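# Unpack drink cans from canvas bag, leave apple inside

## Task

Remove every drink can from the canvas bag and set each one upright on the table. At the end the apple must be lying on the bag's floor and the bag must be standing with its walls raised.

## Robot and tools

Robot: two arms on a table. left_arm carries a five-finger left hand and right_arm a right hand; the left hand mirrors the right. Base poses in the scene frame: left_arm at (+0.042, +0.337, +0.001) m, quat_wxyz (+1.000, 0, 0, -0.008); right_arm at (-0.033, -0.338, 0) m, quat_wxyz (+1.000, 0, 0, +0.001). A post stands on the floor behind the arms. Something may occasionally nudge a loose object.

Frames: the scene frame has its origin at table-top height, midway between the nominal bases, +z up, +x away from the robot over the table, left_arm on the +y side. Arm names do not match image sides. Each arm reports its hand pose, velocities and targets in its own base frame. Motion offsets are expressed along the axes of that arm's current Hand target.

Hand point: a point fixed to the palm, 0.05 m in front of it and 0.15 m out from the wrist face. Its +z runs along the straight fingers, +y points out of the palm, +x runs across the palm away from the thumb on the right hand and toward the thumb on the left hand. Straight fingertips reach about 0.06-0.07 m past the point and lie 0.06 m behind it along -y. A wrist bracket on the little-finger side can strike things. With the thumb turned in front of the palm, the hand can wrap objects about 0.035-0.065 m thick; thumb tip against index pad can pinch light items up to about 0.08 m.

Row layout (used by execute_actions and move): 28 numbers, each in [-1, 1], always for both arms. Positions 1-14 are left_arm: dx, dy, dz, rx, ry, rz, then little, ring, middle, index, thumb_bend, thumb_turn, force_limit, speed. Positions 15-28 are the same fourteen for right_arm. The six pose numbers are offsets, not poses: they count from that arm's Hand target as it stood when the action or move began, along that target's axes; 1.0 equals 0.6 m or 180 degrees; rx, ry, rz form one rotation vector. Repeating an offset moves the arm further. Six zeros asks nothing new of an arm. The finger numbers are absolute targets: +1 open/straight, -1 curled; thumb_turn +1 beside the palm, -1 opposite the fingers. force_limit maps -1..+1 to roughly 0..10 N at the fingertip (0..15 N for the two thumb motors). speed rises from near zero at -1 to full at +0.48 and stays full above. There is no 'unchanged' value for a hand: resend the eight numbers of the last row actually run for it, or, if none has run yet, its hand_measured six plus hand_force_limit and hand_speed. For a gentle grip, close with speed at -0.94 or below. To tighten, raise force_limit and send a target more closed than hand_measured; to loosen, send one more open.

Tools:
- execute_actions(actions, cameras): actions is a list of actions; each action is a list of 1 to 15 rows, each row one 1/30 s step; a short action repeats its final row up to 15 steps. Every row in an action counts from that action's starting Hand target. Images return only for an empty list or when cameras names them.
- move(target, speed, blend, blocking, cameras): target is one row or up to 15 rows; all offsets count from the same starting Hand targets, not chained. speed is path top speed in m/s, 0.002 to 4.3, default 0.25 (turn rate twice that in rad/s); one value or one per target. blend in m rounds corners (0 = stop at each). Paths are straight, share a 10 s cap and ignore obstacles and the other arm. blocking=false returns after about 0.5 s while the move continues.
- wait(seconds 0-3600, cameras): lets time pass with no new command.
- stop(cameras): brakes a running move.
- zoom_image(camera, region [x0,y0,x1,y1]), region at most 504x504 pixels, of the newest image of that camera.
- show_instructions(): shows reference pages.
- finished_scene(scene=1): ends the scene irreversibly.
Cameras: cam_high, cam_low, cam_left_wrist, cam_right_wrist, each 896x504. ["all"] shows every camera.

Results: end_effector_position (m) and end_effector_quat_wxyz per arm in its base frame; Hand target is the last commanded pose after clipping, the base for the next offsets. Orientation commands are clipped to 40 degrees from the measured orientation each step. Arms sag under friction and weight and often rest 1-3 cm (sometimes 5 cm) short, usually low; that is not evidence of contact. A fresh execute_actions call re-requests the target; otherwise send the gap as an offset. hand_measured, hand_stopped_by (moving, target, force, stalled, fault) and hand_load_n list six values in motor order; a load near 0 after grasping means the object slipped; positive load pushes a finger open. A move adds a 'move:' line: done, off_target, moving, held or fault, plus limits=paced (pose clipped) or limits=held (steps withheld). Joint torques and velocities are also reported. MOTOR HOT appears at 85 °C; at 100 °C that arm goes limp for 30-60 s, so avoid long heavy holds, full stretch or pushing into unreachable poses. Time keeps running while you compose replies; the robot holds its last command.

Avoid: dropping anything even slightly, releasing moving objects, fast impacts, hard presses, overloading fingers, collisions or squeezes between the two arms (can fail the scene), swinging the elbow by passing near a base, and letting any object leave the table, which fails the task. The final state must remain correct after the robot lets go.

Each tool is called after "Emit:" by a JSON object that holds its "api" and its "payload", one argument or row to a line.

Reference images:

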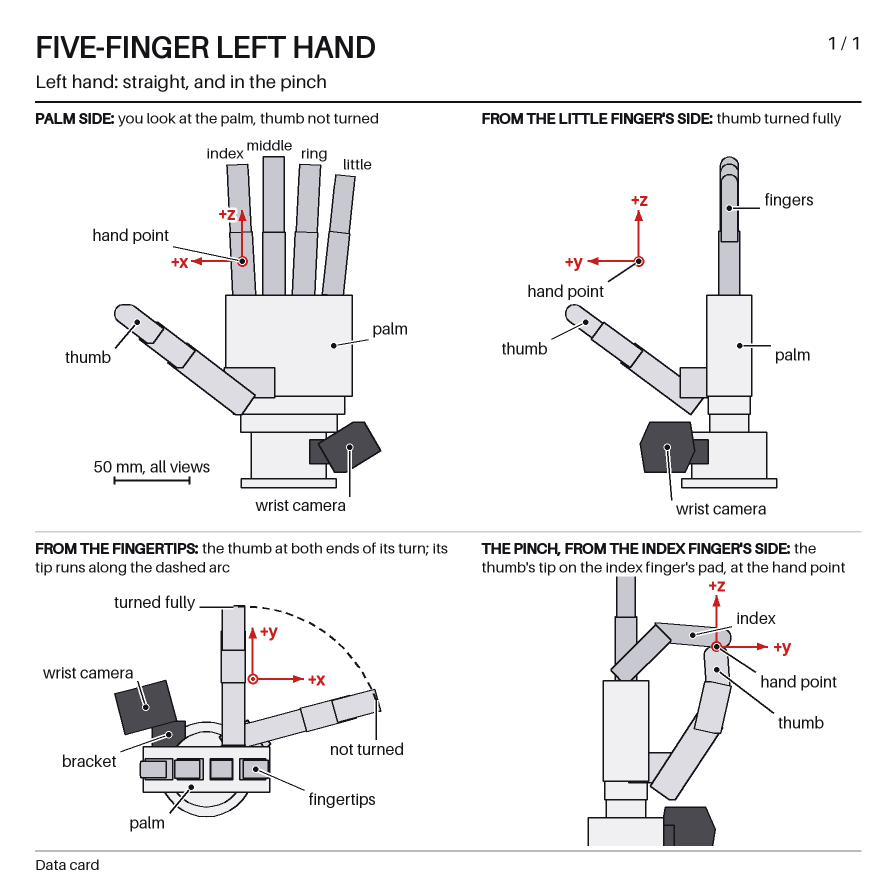

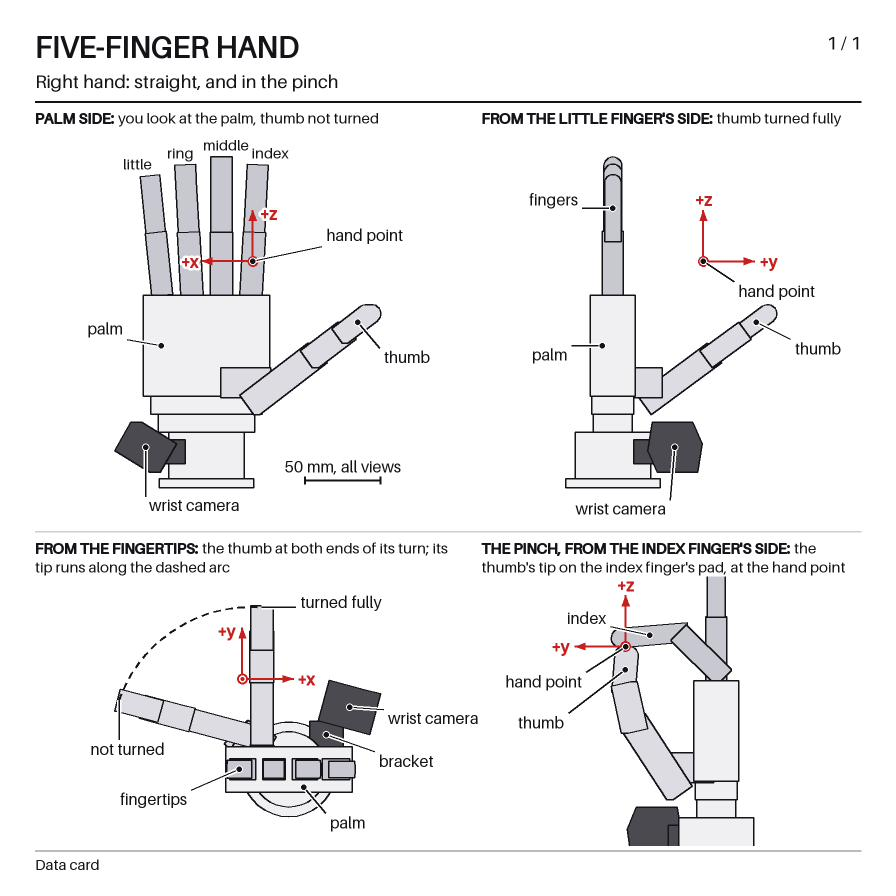

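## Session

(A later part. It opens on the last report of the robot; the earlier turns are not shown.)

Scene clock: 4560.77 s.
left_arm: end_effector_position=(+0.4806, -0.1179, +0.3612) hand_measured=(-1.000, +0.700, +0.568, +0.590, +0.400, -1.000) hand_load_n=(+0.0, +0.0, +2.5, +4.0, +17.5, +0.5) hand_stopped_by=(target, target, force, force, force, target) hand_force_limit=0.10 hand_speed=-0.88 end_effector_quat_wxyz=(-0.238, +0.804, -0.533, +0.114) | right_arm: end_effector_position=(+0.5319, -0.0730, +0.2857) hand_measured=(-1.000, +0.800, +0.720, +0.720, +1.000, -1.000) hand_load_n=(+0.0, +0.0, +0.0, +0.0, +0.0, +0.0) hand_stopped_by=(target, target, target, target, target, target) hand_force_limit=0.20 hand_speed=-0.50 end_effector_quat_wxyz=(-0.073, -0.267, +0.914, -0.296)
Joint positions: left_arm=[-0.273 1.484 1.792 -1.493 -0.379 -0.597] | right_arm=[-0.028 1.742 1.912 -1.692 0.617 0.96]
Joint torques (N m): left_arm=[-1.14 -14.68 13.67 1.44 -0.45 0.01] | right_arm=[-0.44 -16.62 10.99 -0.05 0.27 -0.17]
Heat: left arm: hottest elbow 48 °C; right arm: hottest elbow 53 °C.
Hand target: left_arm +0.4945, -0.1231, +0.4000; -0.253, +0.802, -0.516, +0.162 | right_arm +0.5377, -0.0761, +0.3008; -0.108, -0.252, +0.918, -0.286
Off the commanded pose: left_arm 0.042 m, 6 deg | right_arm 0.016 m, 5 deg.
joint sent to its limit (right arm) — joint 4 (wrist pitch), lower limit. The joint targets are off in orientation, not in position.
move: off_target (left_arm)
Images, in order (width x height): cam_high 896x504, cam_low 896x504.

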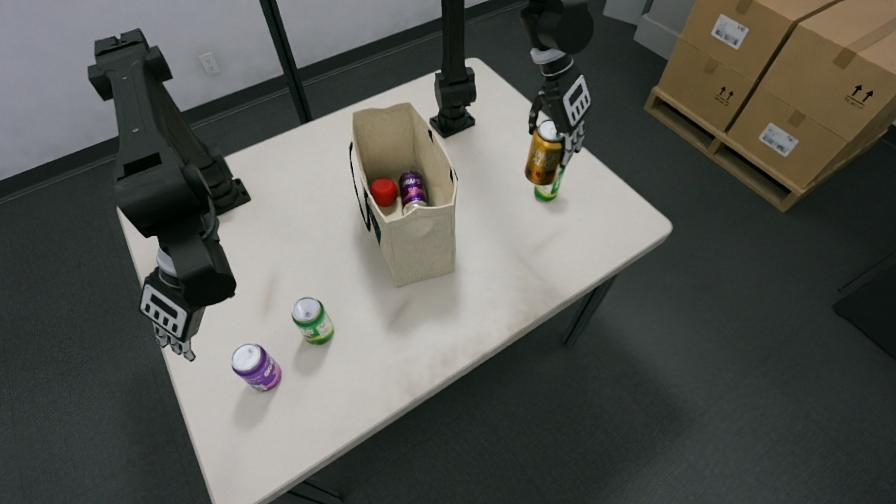

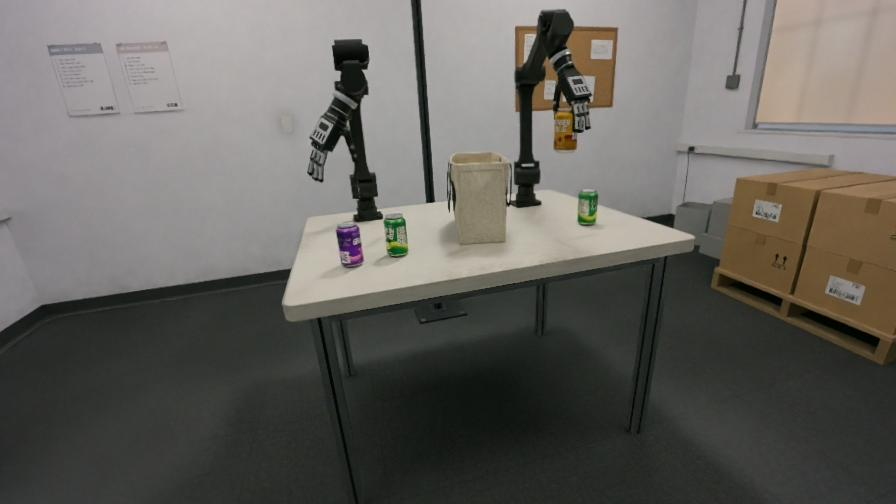

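Emit:
{"api": "move", "payload": {
  "target": [
    [0,0.2579,0.3686,0,0,0,-1,0.7,0.3,0.3,-0.1,-1,0.1,-0.88,0,0,0,0,0,0,-1,0.8,0.72,0.72,1,-1,0.2,-0.5]
  ],
  "speed": [0.12],
  "cameras": ["cam_low","cam_high"]
}}

Emit:
{"api": "zoom_image", "payload": {
  "camera": "cam_low",
  "region": [500, 140, 620, 250]
}}

Emit:
{"api": "zoom_image", "payload": {
  "camera": "cam_high",
  "region": [480, 120, 600, 260]
}}

Scene clock: 4574.43 s.
left_arm: end_effector_position=(+0.4795, -0.1177, +0.1128) hand_measured=(-1.000, +0.700, +0.568, +0.590, +0.400, -1.000) hand_load_n=(+0.0, +0.0, +2.5, +4.0, +17.5, +0.5) hand_stopped_by=(target, target, force, force, force, target) hand_force_limit=0.10 hand_speed=-0.88 end_effector_quat_wxyz=(-0.245, +0.803, -0.527, +0.134) | right_arm: end_effector_position=(+0.5319, -0.0730, +0.2857) hand_measured=(-1.000, +0.800, +0.720, +0.720, +1.000, -1.000) hand_load_n=(+0.0, +0.0, +0.0, +0.0, +0.0, +0.0) hand_stopped_by=(target, target, target, target, target, target) hand_force_limit=0.20 hand_speed=-0.50 end_effector_quat_wxyz=(-0.073, -0.267, +0.914, -0.296)
Joint positions: left_arm=[-0.273 1.469 1.103 -0.774 -0.379 -0.598] | right_arm=[-0.028 1.742 1.912 -1.692 0.617 0.96]
Joint torques (N m): left_arm=[-0.62 -14.33 9.54 1.66 -0.44 0.04] | right_arm=[-0.44 -16.62 10.99 -0.03 0.27 -0.17]
Heat: left arm: hottest elbow 48 °C; right arm: hottest elbow 53 °C.
Hand target: left_arm +0.4943, -0.1228, +0.1301; -0.253, +0.802, -0.516, +0.162 | right_arm +0.5377, -0.0761, +0.3008; -0.108, -0.252, +0.918, -0.286
Off the commanded pose: left_arm 0.023 m, 4 deg | right_arm 0.016 m, 5 deg.
joint sent to its limit (right arm) — joint 4 (wrist pitch), lower limit. The joint targets are off in orientation, not in position.
move: off_target (left_arm)
Images, in order (width x height): cam_high 896x504, cam_low 896x504.

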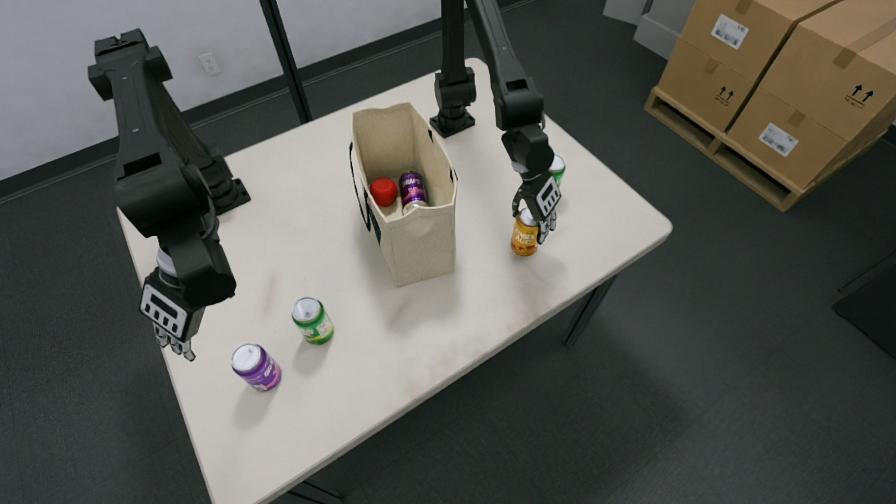

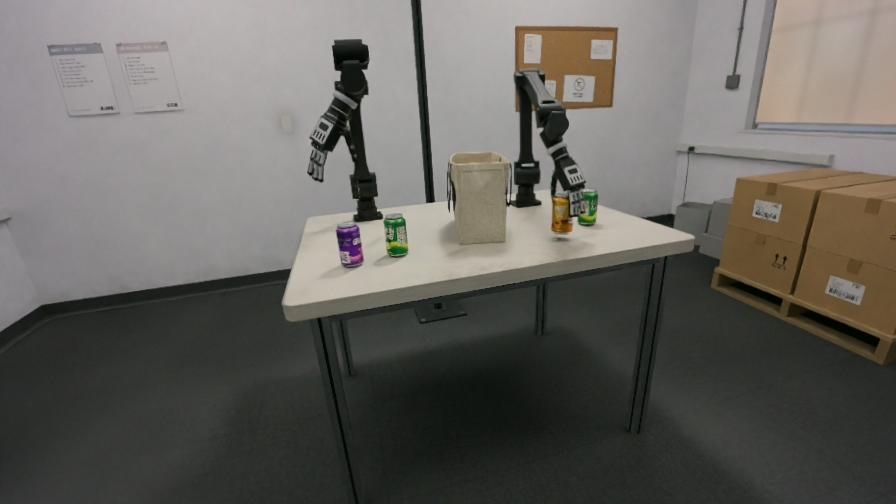

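Scaled by 4.200 from the camera's image (finer frame: 1280x720).

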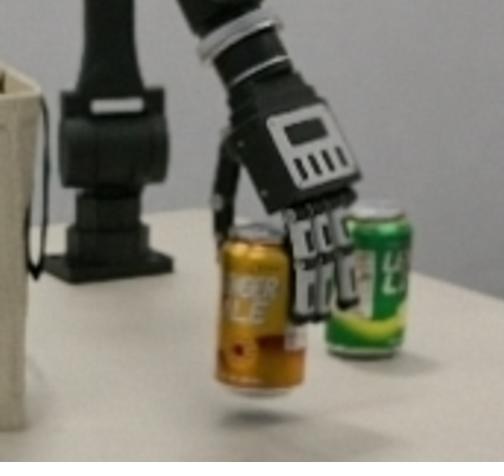

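Scaled by 3.600 from the camera's image (finer frame: 1280x720).

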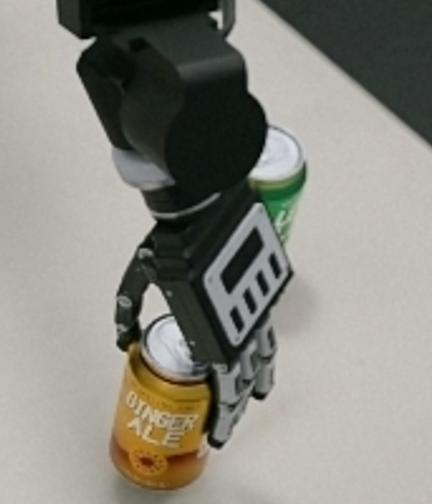

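Emit:
{"api": "move", "payload": {
  "target": [
    [0,0.0191,0.0273,0,0,0,-1,0.7,0.3,0.3,-0.1,-1,0.1,-0.88,0,0,0,0,0,0,-1,0.8,0.72,0.72,1,-1,0.2,-0.5]
  ],
  "speed": [0.03],
  "cameras": ["cam_low"]
}}

Emit:
{"api": "zoom_image", "payload": {
  "camera": "cam_low",
  "region": [520, 160, 610, 250]
}}

Scene clock: 4581.17 s.
left_arm: end_effector_position=(+0.4801, -0.1178, +0.0966) hand_measured=(-1.000, +0.700, +0.568, +0.590, +0.400, -1.000) hand_load_n=(+0.0, +0.0, +2.5, +3.5, +17.5, +0.0) hand_stopped_by=(target, target, force, force, force, target) hand_force_limit=0.10 hand_speed=-0.88 end_effector_quat_wxyz=(-0.246, +0.802, -0.526, +0.138) | right_arm: end_effector_position=(+0.5319, -0.0730, +0.2857) hand_measured=(-1.000, +0.800, +0.720, +0.720, +1.000, -1.000) hand_load_n=(+0.0, +0.0, +0.0, +0.0, +0.0, +0.0) hand_stopped_by=(target, target, target, target, target, target) hand_force_limit=0.20 hand_speed=-0.50 end_effector_quat_wxyz=(-0.073, -0.267, +0.914, -0.296)
Joint positions: left_arm=[-0.273 1.483 1.071 -0.72 -0.379 -0.598] | right_arm=[-0.028 1.742 1.912 -1.692 0.617 0.96]
Joint torques (N m): left_arm=[-0.85 -14.15 9.13 1.74 -0.43 0.04] | right_arm=[-0.38 -16.67 11 -0.05 0.27 -0.16]
Heat: left arm: hottest elbow 47 °C; right arm: hottest elbow 53 °C.
Hand target: left_arm +0.4943, -0.1228, +0.1101; -0.253, +0.802, -0.516, +0.162 | right_arm +0.5377, -0.0761, +0.3008; -0.108, -0.252, +0.918, -0.286
Off the commanded pose: left_arm 0.020 m, 3 deg | right_arm 0.016 m, 5 deg.
joint sent to its limit (right arm) — joint 4 (wrist pitch), lower limit. The joint targets are off in orientation, not in position.
move: off_target (left_arm)

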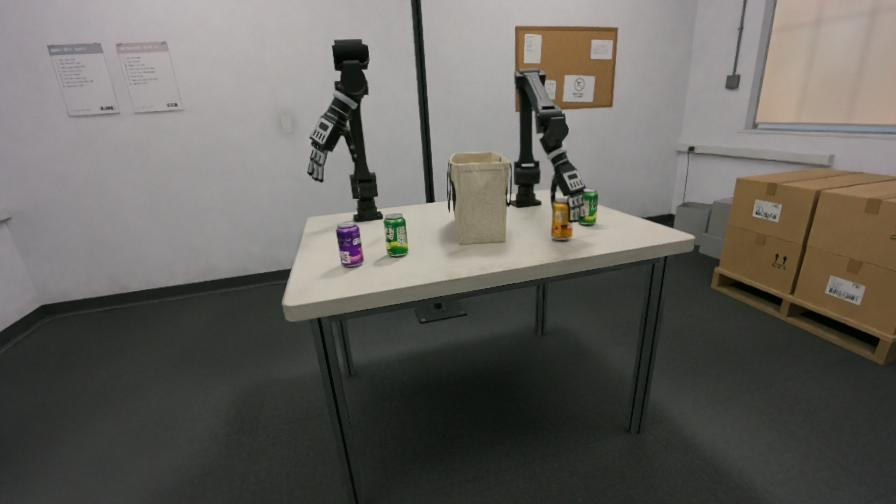

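Scaled by 5.600 from the camera's image (finer frame: 1280x720).

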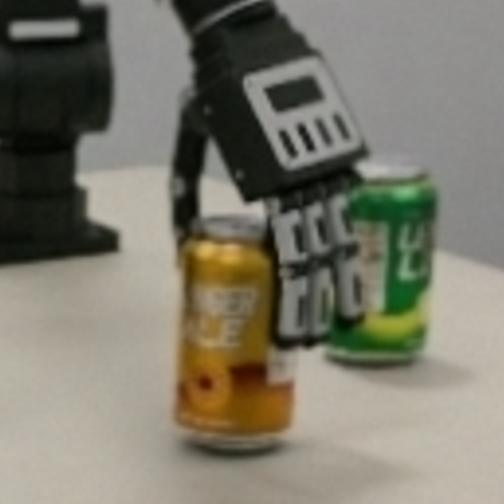

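Emit:
{"api": "move", "payload": {
  "target": [
    [0,0.0124,0.0177,0,0,0,-1,0.7,0.3,0.3,-0.1,-1,0.1,-0.88,0,0,0,0,0,0,-1,0.8,0.72,0.72,1,-1,0.2,-0.5]
  ],
  "speed": [0.03],
  "cameras": ["cam_low"]
}}

Emit:
{"api": "zoom_image", "payload": {
  "camera": "cam_low",
  "region": [520, 160, 610, 250]
}}

Scene clock: 4588.23 s.
left_arm: end_effector_position=(+0.4848, -0.1193, +0.0929) hand_measured=(-1.000, +0.700, +0.568, +0.590, +0.400, -1.000) hand_load_n=(+0.0, +0.0, +1.5, +3.5, +14.5, +0.0) hand_stopped_by=(target, target, force, force, force, target) hand_force_limit=0.10 hand_speed=-0.88 end_effector_quat_wxyz=(-0.249, +0.802, -0.523, +0.148) | right_arm: end_effector_position=(+0.5319, -0.0730, +0.2857) hand_measured=(-1.000, +0.800, +0.720, +0.720, +1.000, -1.000) hand_load_n=(+0.0, +0.0, +0.0, +0.0, +0.0, +0.0) hand_stopped_by=(target, target, target, target, target, target) hand_force_limit=0.20 hand_speed=-0.50 end_effector_quat_wxyz=(-0.073, -0.267, +0.914, -0.296)
Joint positions: left_arm=[-0.273 1.487 1.058 -0.682 -0.378 -0.599] | right_arm=[-0.028 1.742 1.912 -1.692 0.617 0.96]
Joint torques (N m): left_arm=[-1.03 -13.04 8.46 1.68 -0.47 0.04] | right_arm=[-0.44 -16.67 11 -0.06 0.27 -0.17]
Heat: left arm: hottest elbow 46 °C; right arm: hottest elbow 53 °C.
Hand target: left_arm +0.4943, -0.1228, +0.0973; -0.253, +0.802, -0.516, +0.162 | right_arm +0.5377, -0.0761, +0.3008; -0.108, -0.252, +0.918, -0.286
Off the commanded pose: left_arm 0.011 m, 2 deg | right_arm 0.016 m, 5 deg.
joint sent to its limit (right arm) — joint 4 (wrist pitch), lower limit. The joint targets are off in orientation, not in position.
move: off_target (left_arm)

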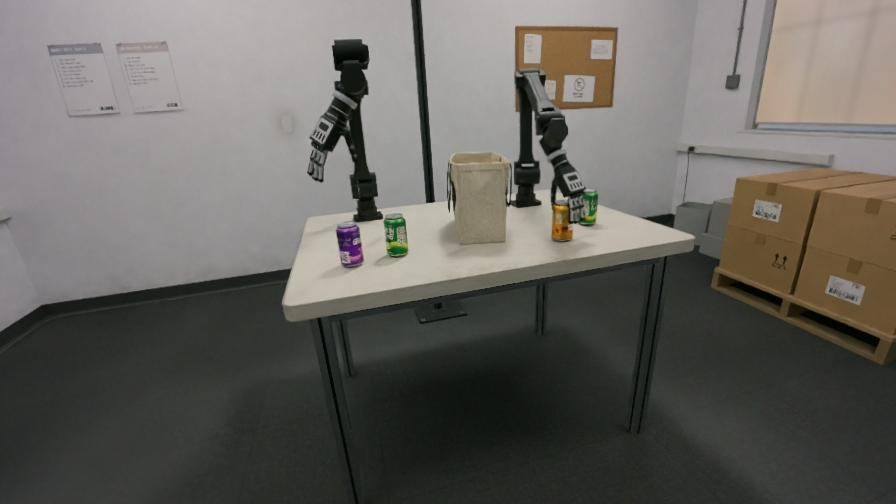

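Scaled by 5.600 from the camera's image (finer frame: 1280x720).

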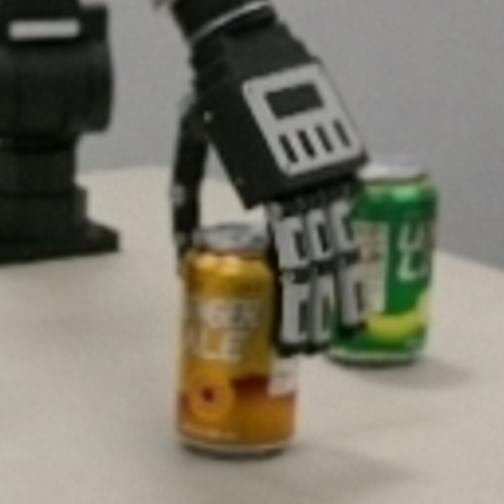

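Emit:
{"api": "move", "payload": {
  "target": [
    [0,0.0057,0.0082,0,0,0,-1,0.7,0.3,0.3,-0.1,-1,0.1,-0.88,0,0,0,0,0,0,-1,0.8,0.72,0.72,1,-1,0.2,-0.5],
    [0,0.0057,0.0082,0,0,0,-1,0.7,0.63,0.64,0.5,-1,0.1,-0.88,0,0,0,0,0,0,-1,0.8,0.72,0.72,1,-1,0.2,-0.5],
    [0,0.0057,0.0082,0,0,0,-1,0.8,0.8,0.8,0.9,-1,0.1,-0.8,0,0,0,0,0,0,-1,0.8,0.72,0.72,1,-1,0.2,-0.5]
  ],
  "speed": [0.03,0.03,0.03],
  "cameras": ["cam_low","cam_left_wrist"]
}}

Emit:
{"api": "zoom_image", "payload": {
  "camera": "cam_low",
  "region": [520, 160, 610, 250]
}}

Scene clock: 4601.27 s.
left_arm: end_effector_position=(+0.4891, -0.1204, +0.0931) hand_measured=(-1.000, +0.800, +0.800, +0.800, +0.900, -1.000) hand_load_n=(+0.0, +0.0, +0.5, +0.0, +0.0, +0.0) hand_stopped_by=(target, target, target, target, target, target) hand_force_limit=0.10 hand_speed=-0.80 end_effector_quat_wxyz=(-0.252, +0.801, -0.520, +0.157) | right_arm: end_effector_position=(+0.5319, -0.0730, +0.2857) hand_measured=(-1.000, +0.800, +0.720, +0.720, +1.000, -1.000) hand_load_n=(+0.5, +0.0, +0.0, +0.0, +0.0, +0.0) hand_stopped_by=(target, target, target, target, target, target) hand_force_limit=0.20 hand_speed=-0.50 end_effector_quat_wxyz=(-0.073, -0.267, +0.914, -0.296)
Joint positions: left_arm=[-0.273 1.487 1.053 -0.657 -0.379 -0.6] | right_arm=[-0.028 1.742 1.912 -1.692 0.617 0.96]
Joint torques (N m): left_arm=[-1.26 -12.69 8.12 1.47 -0.46 0.05] | right_arm=[-0.44 -16.62 11 -0.03 0.27 -0.17]
Heat: left arm: hottest elbow 44 °C; right arm: hottest elbow 53 °C.
Hand target: left_arm +0.4944, -0.1227, +0.0914; -0.253, +0.802, -0.516, +0.162 | right_arm +0.5377, -0.0761, +0.3008; -0.108, -0.252, +0.918, -0.286
Off the commanded pose: left_arm 0.006 m, 1 deg | right_arm 0.016 m, 5 deg.
joint sent to its limit (right arm) — joint 4 (wrist pitch), lower limit. The joint targets are off in orientation, not in position.
move: done

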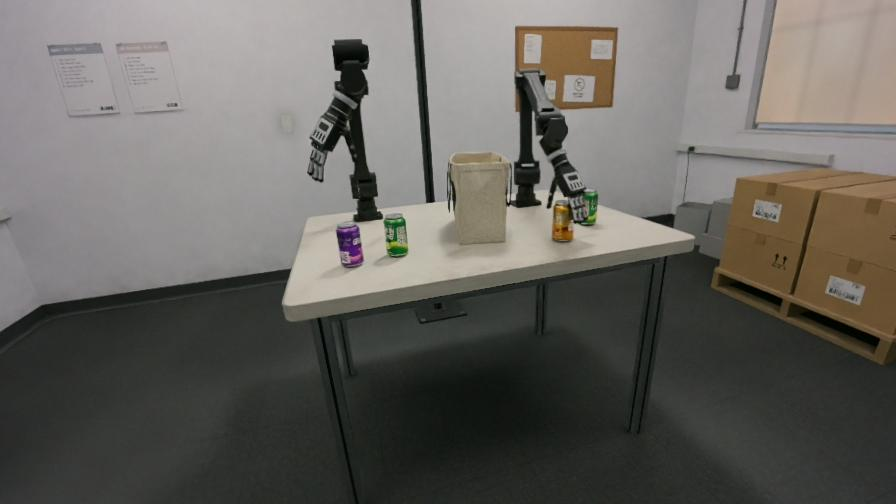

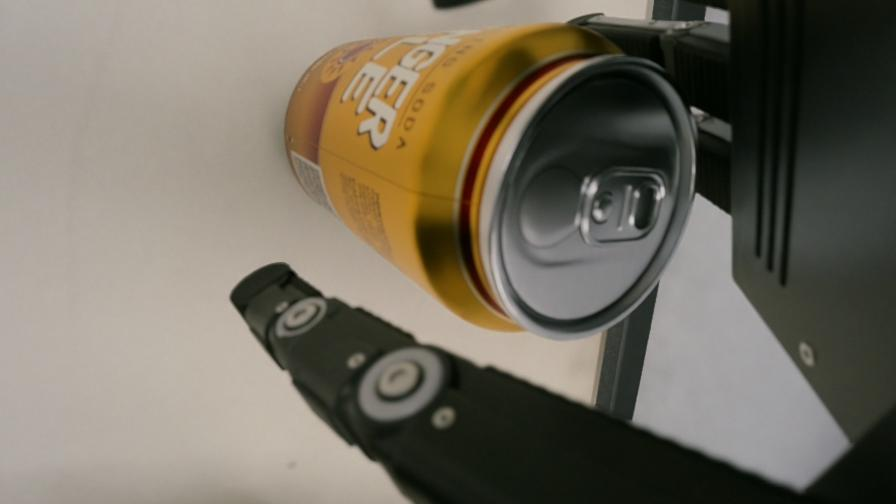

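Scaled by 5.600 from the camera's image (finer frame: 1280x720).

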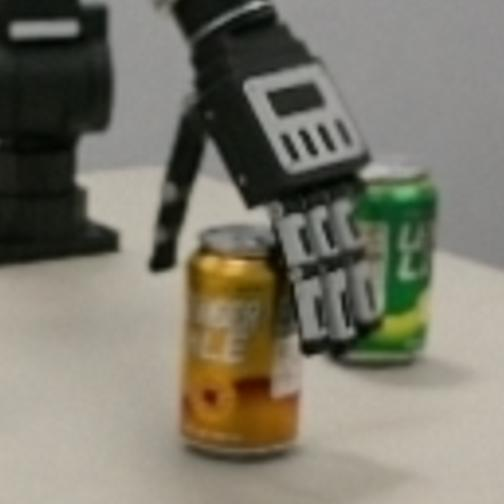

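Emit:
{"api": "move", "payload": {
  "target": [
    [0.0128,-0.0705,-0.0725,0,0,0,-1,0.8,0.8,0.8,0.9,-1,0.1,-0.8,0,0,0,0,0,0,-1,0.8,0.72,0.72,1,-1,0.2,-0.5],
    [0.0035,-0.2927,-0.4052,0,0,0,-1,0.8,0.8,0.8,0.9,-1,0.1,-0.8,0,0,0,0,0,0,-1,0.8,0.72,0.72,1,-1,0.2,-0.5]
  ],
  "speed": [0.05,0.18],
  "blend": [0.01,0],
  "cameras": ["cam_high","cam_low"]
}}

Emit:
{"api": "zoom_image", "payload": {
  "camera": "cam_high",
  "region": [340, 90, 480, 300]
}}

Emit:
{"api": "zoom_image", "payload": {
  "camera": "cam_high",
  "region": [360, 160, 440, 225]
}}

Scene clock: 4628.03 s.
left_arm: end_effector_position=(+0.4944, -0.1219, +0.3786) hand_measured=(-1.000, +0.800, +0.800, +0.800, +0.900, -1.000) hand_load_n=(+0.0, +0.0, +0.0, +0.0, +0.0, +0.0) hand_stopped_by=(target, target, target, target, target, target) hand_force_limit=0.10 hand_speed=-0.80 end_effector_quat_wxyz=(-0.250, +0.802, -0.521, +0.153) | right_arm: end_effector_position=(+0.5319, -0.0730, +0.2857) hand_measured=(-1.000, +0.800, +0.720, +0.720, +1.000, -1.000) hand_load_n=(+0.0, +0.0, +0.0, +0.0, +0.0, +0.0) hand_stopped_by=(target, target, target, target, target, target) hand_force_limit=0.20 hand_speed=-0.50 end_effector_quat_wxyz=(-0.073, -0.267, +0.914, -0.296)
Joint positions: left_arm=[-0.273 1.47 1.805 -1.434 -0.379 -0.6] | right_arm=[-0.028 1.742 1.912 -1.692 0.617 0.96]
Joint torques (N m): left_arm=[-0.97 -12.69 11.36 0.55 -0.4 0.08] | right_arm=[-0.38 -16.73 11 -0.06 0.27 -0.17]
Heat: left arm: hottest elbow 43 °C; right arm: hottest elbow 53 °C.
Hand target: left_arm +0.4994, -0.1231, +0.3910; -0.253, +0.802, -0.516, +0.162 | right_arm +0.5377, -0.0761, +0.3008; -0.108, -0.252, +0.918, -0.286
Off the commanded pose: left_arm 0.014 m, 1 deg | right_arm 0.016 m, 5 deg.
joint sent to its limit (right arm) — joint 4 (wrist pitch), lower limit. The joint targets are off in orientation, not in position.
move: off_target (left_arm)

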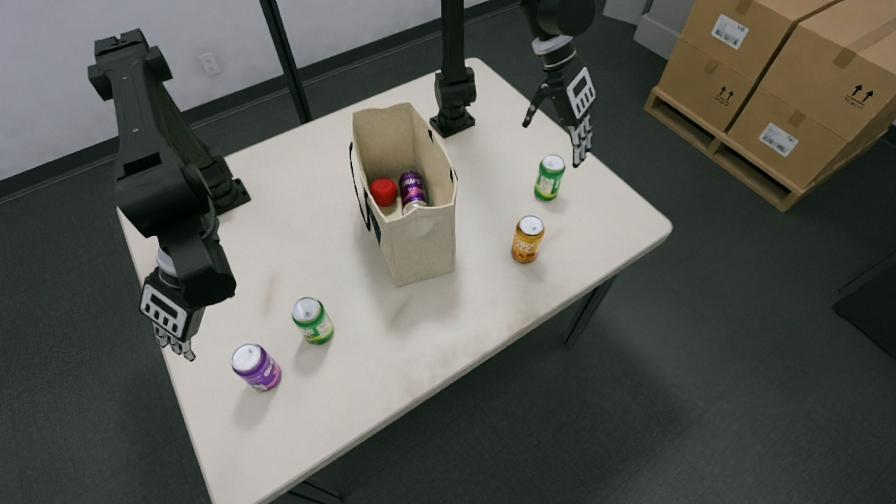

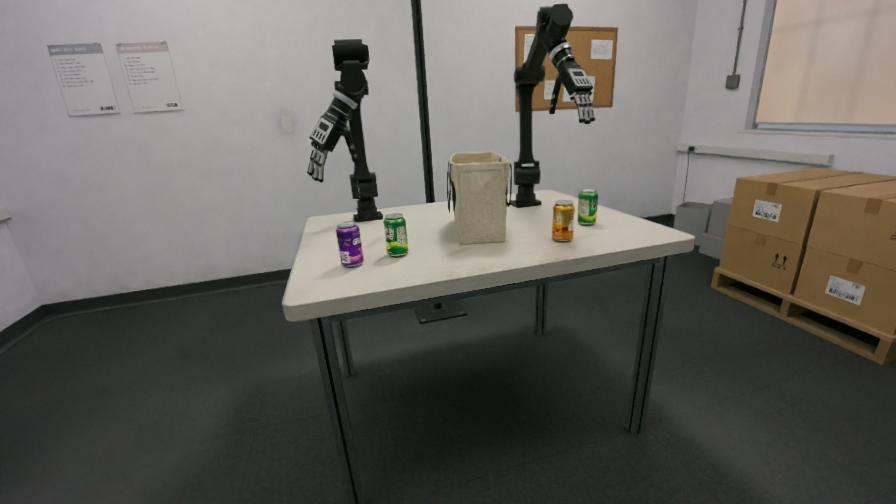

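Scaled by 2.400 from the camera's image (finer frame: 1280x720).

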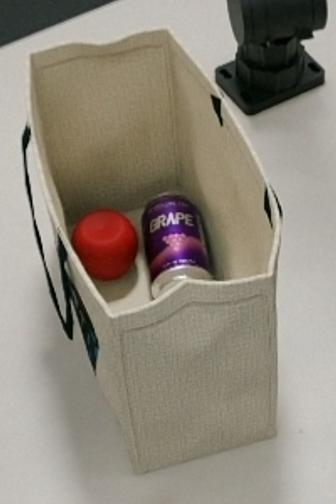

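Scaled by 6.300 from the camera's image (finer frame: 1280x720).

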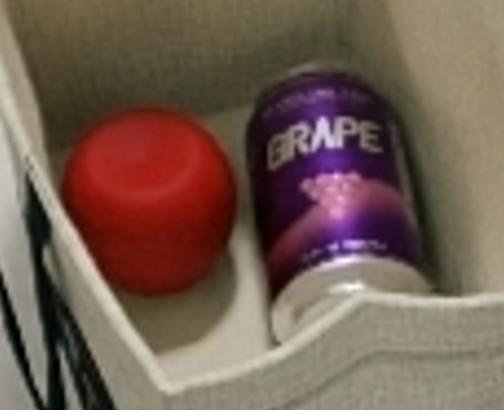

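Emit:
{"api": "move", "payload": {
  "target": [
    [-0.0063,0.2037,-0.1517,-0.0375,0.1366,0.3297,0.85,0.85,0.85,0.85,0.6,-1,0.1,-0.2,0,0,0,0,0,0,-1,0.8,0.72,0.72,1,-1,0.2,-0.5],
    [-0.0127,0.4075,-0.3033,-0.0751,0.2732,0.6594,0.85,0.85,0.85,0.85,0.6,-1,0.1,-0.2,0,0,0,0,0,0,-1,0.8,0.72,0.72,1,-1,0.2,-0.5]
  ],
  "speed": [0.25,0.25],
  "blend": [0.05,0],
  "cameras": ["cam_high","cam_left_wrist"]
}}

Scene clock: 5300.60 s.
left_arm: end_effector_position=(+0.2240, -0.2469, +0.3958) hand_measured=(+0.850, +0.850, +0.850, +0.850, +0.600, -1.000) hand_load_n=(+0.0, +0.0, +0.0, +0.0, +0.0, +0.0) hand_stopped_by=(target, target, target, target, target, target) hand_force_limit=0.10 hand_speed=-0.20 end_effector_quat_wxyz=(+0.075, +0.101, +0.980, -0.156) | right_arm: end_effector_position=(+0.5319, -0.0730, +0.2857) hand_measured=(-1.000, +0.800, +0.720, +0.720, +1.000, -1.000) hand_load_n=(+0.0, +0.0, -0.5, +0.0, +0.0, +0.0) hand_stopped_by=(target, target, target, target, target, target) hand_force_limit=0.20 hand_speed=-0.50 end_effector_quat_wxyz=(-0.073, -0.267, +0.914, -0.296)
Joint positions: left_arm=[-0.844 1.23 1.666 -1.683 0.127 0.912] | right_arm=[-0.028 1.742 1.912 -1.692 0.617 0.96]
Joint torques (N m): left_arm=[-1.03 -9.17 7.47 0.34 -0.05 0.2] | right_arm=[-0.44 -16.62 11 -0.03 0.27 -0.17]
Heat: left arm: hottest elbow 46 °C; right arm: hottest elbow 55 °C.
Hand target: left_arm +0.2191, -0.2426, +0.4000; -0.010, +0.116, +0.989, -0.087 | right_arm +0.5377, -0.0761, +0.3008; -0.108, -0.252, +0.918, -0.286
Off the commanded pose: left_arm 0.008 m, 13 deg | right_arm 0.016 m, 5 deg.
joint sent to its limit (left arm) — joint 4 (wrist pitch), lower limit. The joint targets are off in orientation, not in position.
joint sent to its limit (right arm) — joint 4 (wrist pitch), lower limit. The joint targets are off in orientation, not in position.
move: off_target (left_arm)

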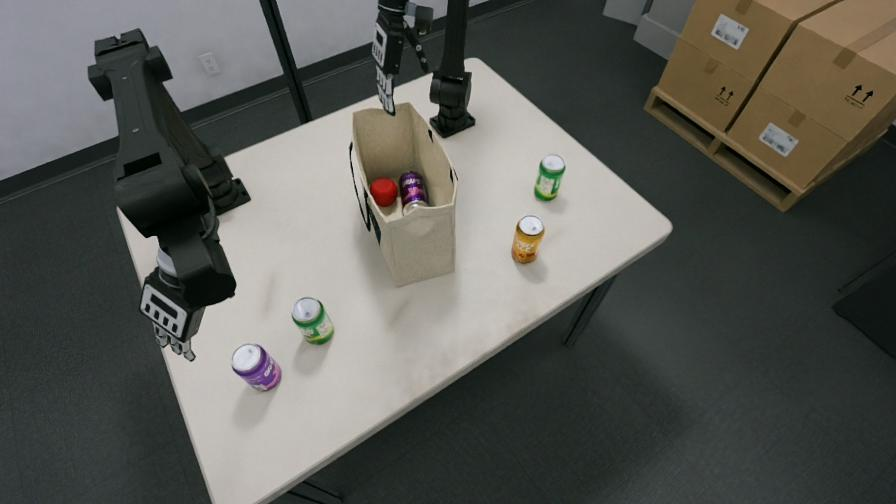

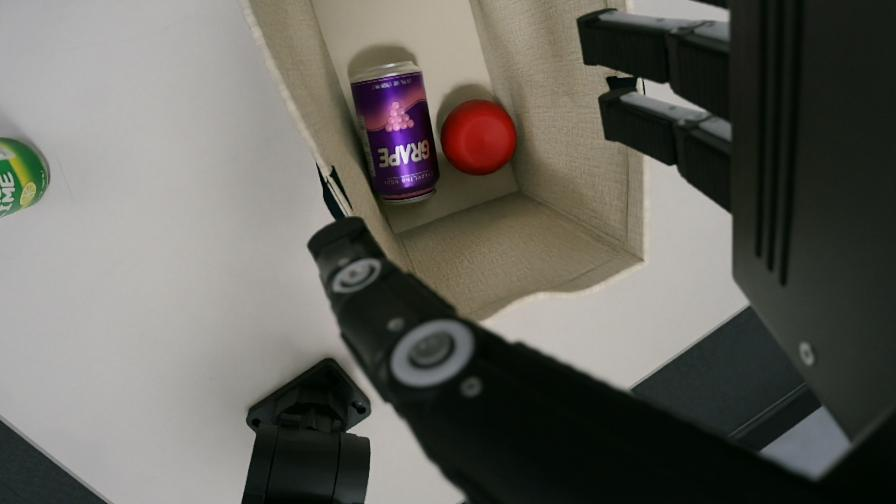

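Emit:
{"api": "move", "payload": {
  "target": [
    [0,0.0579,0.3283,0,0,0,0.85,0.85,0.85,0.85,0.6,-1,0.1,-0.2,0,0,0,0,0,0,-1,0.8,0.72,0.72,1,-1,0.2,-0.5]
  ],
  "speed": [0.12],
  "cameras": ["cam_high","cam_left_wrist"]
}}

Scene clock: 5338.57 s.
left_arm: end_effector_position=(+0.2158, -0.2385, +0.2011) hand_measured=(+0.850, +0.850, +0.850, +0.850, +0.600, -1.000) hand_load_n=(+0.0, +0.0, +0.0, +0.0, +0.0, +0.0) hand_stopped_by=(target, target, target, target, target, target) hand_force_limit=0.10 hand_speed=-0.20 end_effector_quat_wxyz=(-0.013, +0.112, +0.990, -0.082) | right_arm: end_effector_position=(+0.5319, -0.0730, +0.2857) hand_measured=(-1.000, +0.800, +0.720, +0.720, +1.000, -1.000) hand_load_n=(+0.0, +0.0, +0.0, +0.0, +0.0, +0.0) hand_stopped_by=(target, target, target, target, target, target) hand_force_limit=0.20 hand_speed=-0.50 end_effector_quat_wxyz=(-0.073, -0.267, +0.914, -0.296)
Joint positions: left_arm=[-0.844 1.276 1.18 -1.384 0.14 0.945] | right_arm=[-0.028 1.742 1.912 -1.692 0.617 0.96]
Joint torques (N m): left_arm=[-0.85 -9.47 8.24 0.73 0.11 0.18] | right_arm=[-0.44 -16.62 10.97 -0.05 0.27 -0.17]
Heat: left arm: hottest elbow 44 °C; right arm: hottest elbow 55 °C.
Hand target: left_arm +0.2191, -0.2425, +0.1999; -0.010, +0.116, +0.989, -0.087 | right_arm +0.5377, -0.0761, +0.3008; -0.108, -0.252, +0.918, -0.286
Off the commanded pose: left_arm 0.005 m, 1 deg | right_arm 0.016 m, 5 deg.
joint sent to its limit (right arm) — joint 4 (wrist pitch), lower limit. The joint targets are off in orientation, not in position.
move: done

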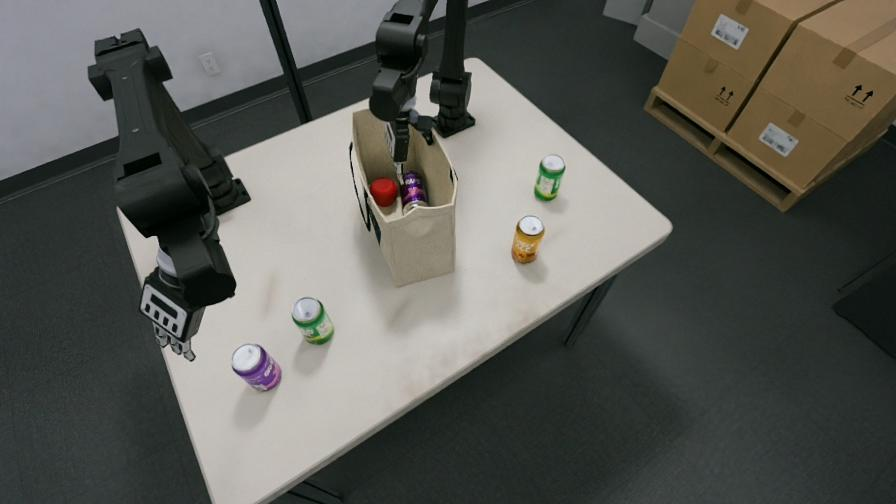

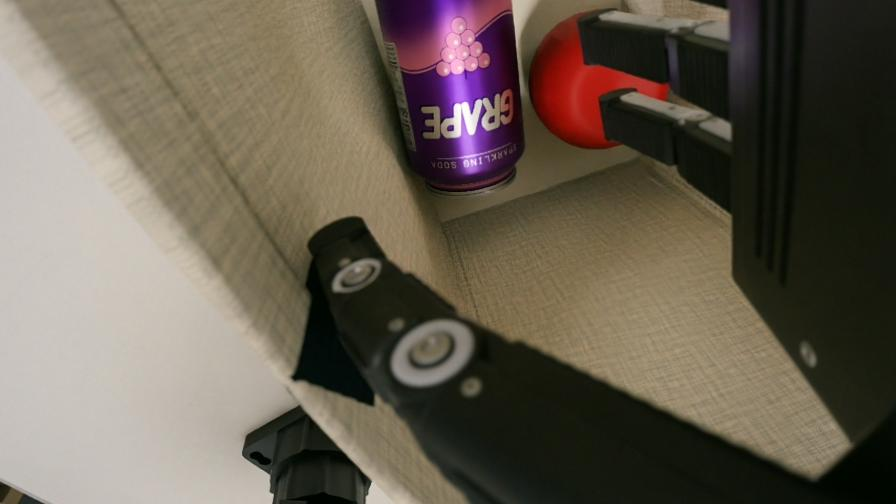

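Emit:
{"api": "move", "payload": {
  "target": [
    [0,0.0116,0.1333,0,0.0096,0.0547,0.85,0.85,0.85,0.85,0.6,-1,0.1,-0.2,0,0,0,0,0,0,-1,0.8,0.72,0.72,1,-1,0.2,-0.5]
  ],
  "speed": [0.1],
  "cameras": ["cam_high","cam_left_wrist"]
}}

Emit:
{"api": "zoom_image", "payload": {
  "camera": "cam_high",
  "region": [340, 90, 480, 300]
}}

Scene clock: 5382.40 s.
left_arm: end_effector_position=(+0.2165, -0.2446, +0.1232) hand_measured=(+0.850, +0.850, +0.850, +0.850, +0.600, -1.000) hand_load_n=(+0.0, +0.0, +0.0, -0.5, -0.5, +0.0) hand_stopped_by=(target, target, target, target, target, target) hand_force_limit=0.10 hand_speed=-0.20 end_effector_quat_wxyz=(-0.018, +0.194, +0.977, -0.083) | right_arm: end_effector_position=(+0.5319, -0.0730, +0.2857) hand_measured=(-1.000, +0.800, +0.720, +0.720, +1.000, -1.000) hand_load_n=(+0.0, +0.0, +0.0, +0.0, +0.0, +0.0) hand_stopped_by=(target, target, target, target, target, target) hand_force_limit=0.20 hand_speed=-0.50 end_effector_quat_wxyz=(-0.073, -0.267, +0.914, -0.296)
Joint positions: left_arm=[-0.872 1.329 1.02 -1.186 0.153 1.086] | right_arm=[-0.028 1.742 1.912 -1.692 0.617 0.96]
Joint torques (N m): left_arm=[-1.38 -9.23 7.76 0.73 0.14 0.16] | right_arm=[-0.44 -16.67 11 -0.05 0.26 -0.17]
Heat: left arm: hottest elbow 43 °C; right arm: hottest elbow 55 °C.
Hand target: left_arm +0.2175, -0.2494, +0.1200; -0.017, +0.202, +0.976, -0.085 | right_arm +0.5377, -0.0761, +0.3008; -0.108, -0.252, +0.918, -0.286
Off the commanded pose: left_arm 0.006 m, 1 deg | right_arm 0.016 m, 5 deg.
joint sent to its limit (right arm) — joint 4 (wrist pitch), lower limit. The joint targets are off in orientation, not in position.
move: done

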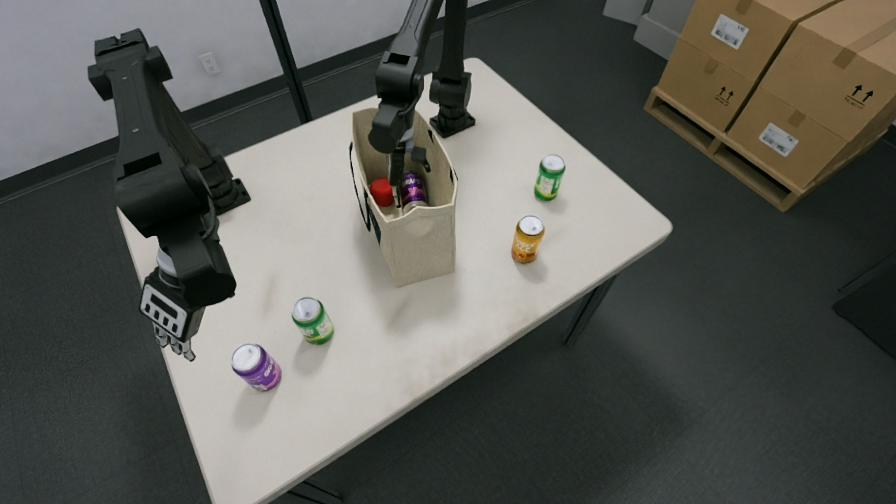

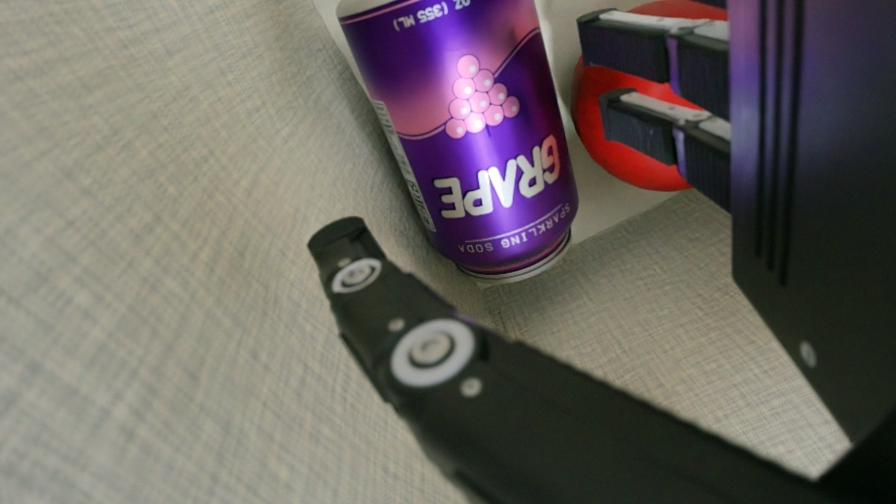

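Scaled by 2.400 from the camera's image (finer frame: 1280x720).

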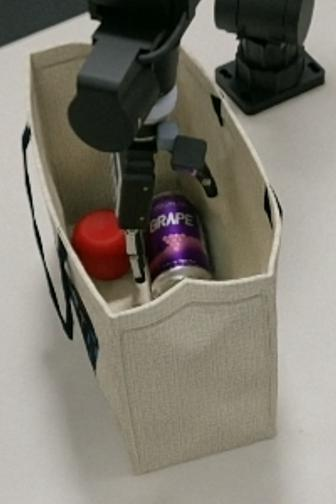

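Emit:
{"api": "move", "payload": {
  "target": [
    [-0.007,-0.0213,-0.006,0,0,0,0.85,0.85,0.85,0.85,0.6,-1,0.1,-0.2,0,0,0,0,0,0,-1,0.8,0.72,0.72,1,-1,0.2,-0.5]
  ],
  "speed": [0.06],
  "cameras": ["cam_high","cam_left_wrist"]
}}

Emit:
{"api": "zoom_image", "payload": {
  "camera": "cam_high",
  "region": [360, 140, 440, 225]
}}

Scene clock: 5446.90 s.
left_arm: end_effector_position=(+0.2101, -0.2496, +0.1193) hand_measured=(+0.850, +0.850, +0.850, +0.850, +0.600, -1.000) hand_load_n=(+0.0, +0.0, +0.0, -1.0, +0.0, +0.0) hand_stopped_by=(target, target, target, target, target, target) hand_force_limit=0.10 hand_speed=-0.20 end_effector_quat_wxyz=(-0.024, +0.203, +0.976, -0.079) | right_arm: end_effector_position=(+0.5319, -0.0730, +0.2857) hand_measured=(-1.000, +0.800, +0.720, +0.720, +1.000, -1.000) hand_load_n=(+0.0, +0.0, +0.0, +0.0, +0.0, +0.0) hand_stopped_by=(target, target, target, target, target, target) hand_force_limit=0.20 hand_speed=-0.50 end_effector_quat_wxyz=(-0.073, -0.267, +0.914, -0.296)
Joint positions: left_arm=[-0.896 1.342 1.02 -1.186 0.152 1.08] | right_arm=[-0.028 1.742 1.912 -1.692 0.617 0.96]
Joint torques (N m): left_arm=[-1.26 -8.88 10.47 0.32 0.09 0] | right_arm=[-0.5 -16.62 11 -0.05 0.27 -0.17]
Heat: left arm: hottest elbow 41 °C; right arm: hottest elbow 55 °C.
Hand target: left_arm +0.2166, -0.2621, +0.1259; -0.017, +0.202, +0.976, -0.086 | right_arm +0.5377, -0.0761, +0.3008; -0.108, -0.252, +0.918, -0.286
Off the commanded pose: left_arm 0.016 m, 1 deg | right_arm 0.016 m, 5 deg.
joint sent to its limit (right arm) — joint 4 (wrist pitch), lower limit. The joint targets are off in orientation, not in position.
move: off_target (left_arm)

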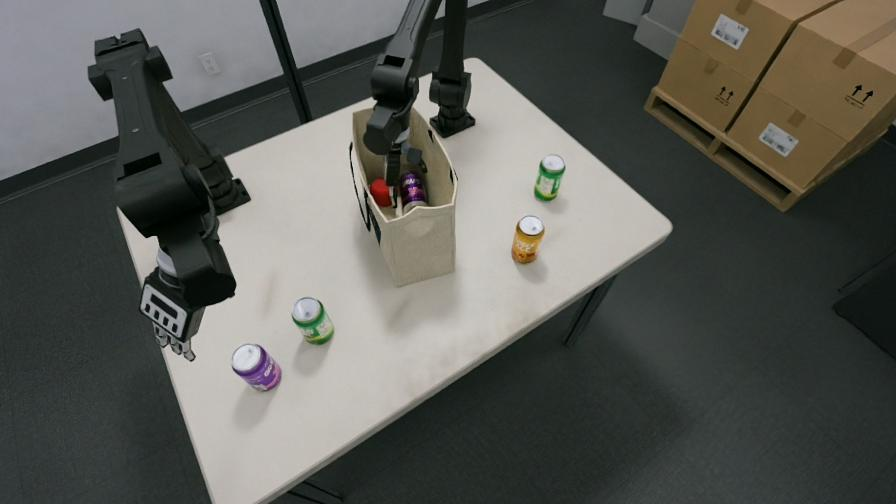

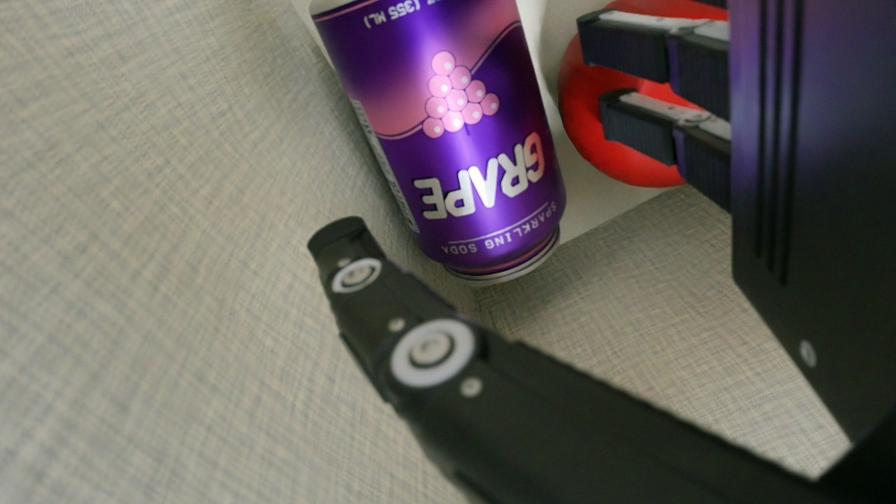

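Scaled by 5.929 from the camera's image (finer frame: 1280x720).

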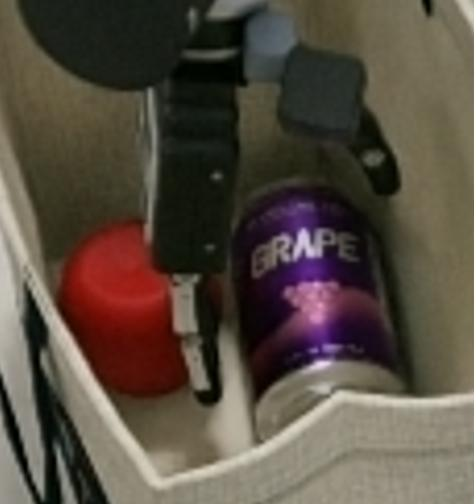

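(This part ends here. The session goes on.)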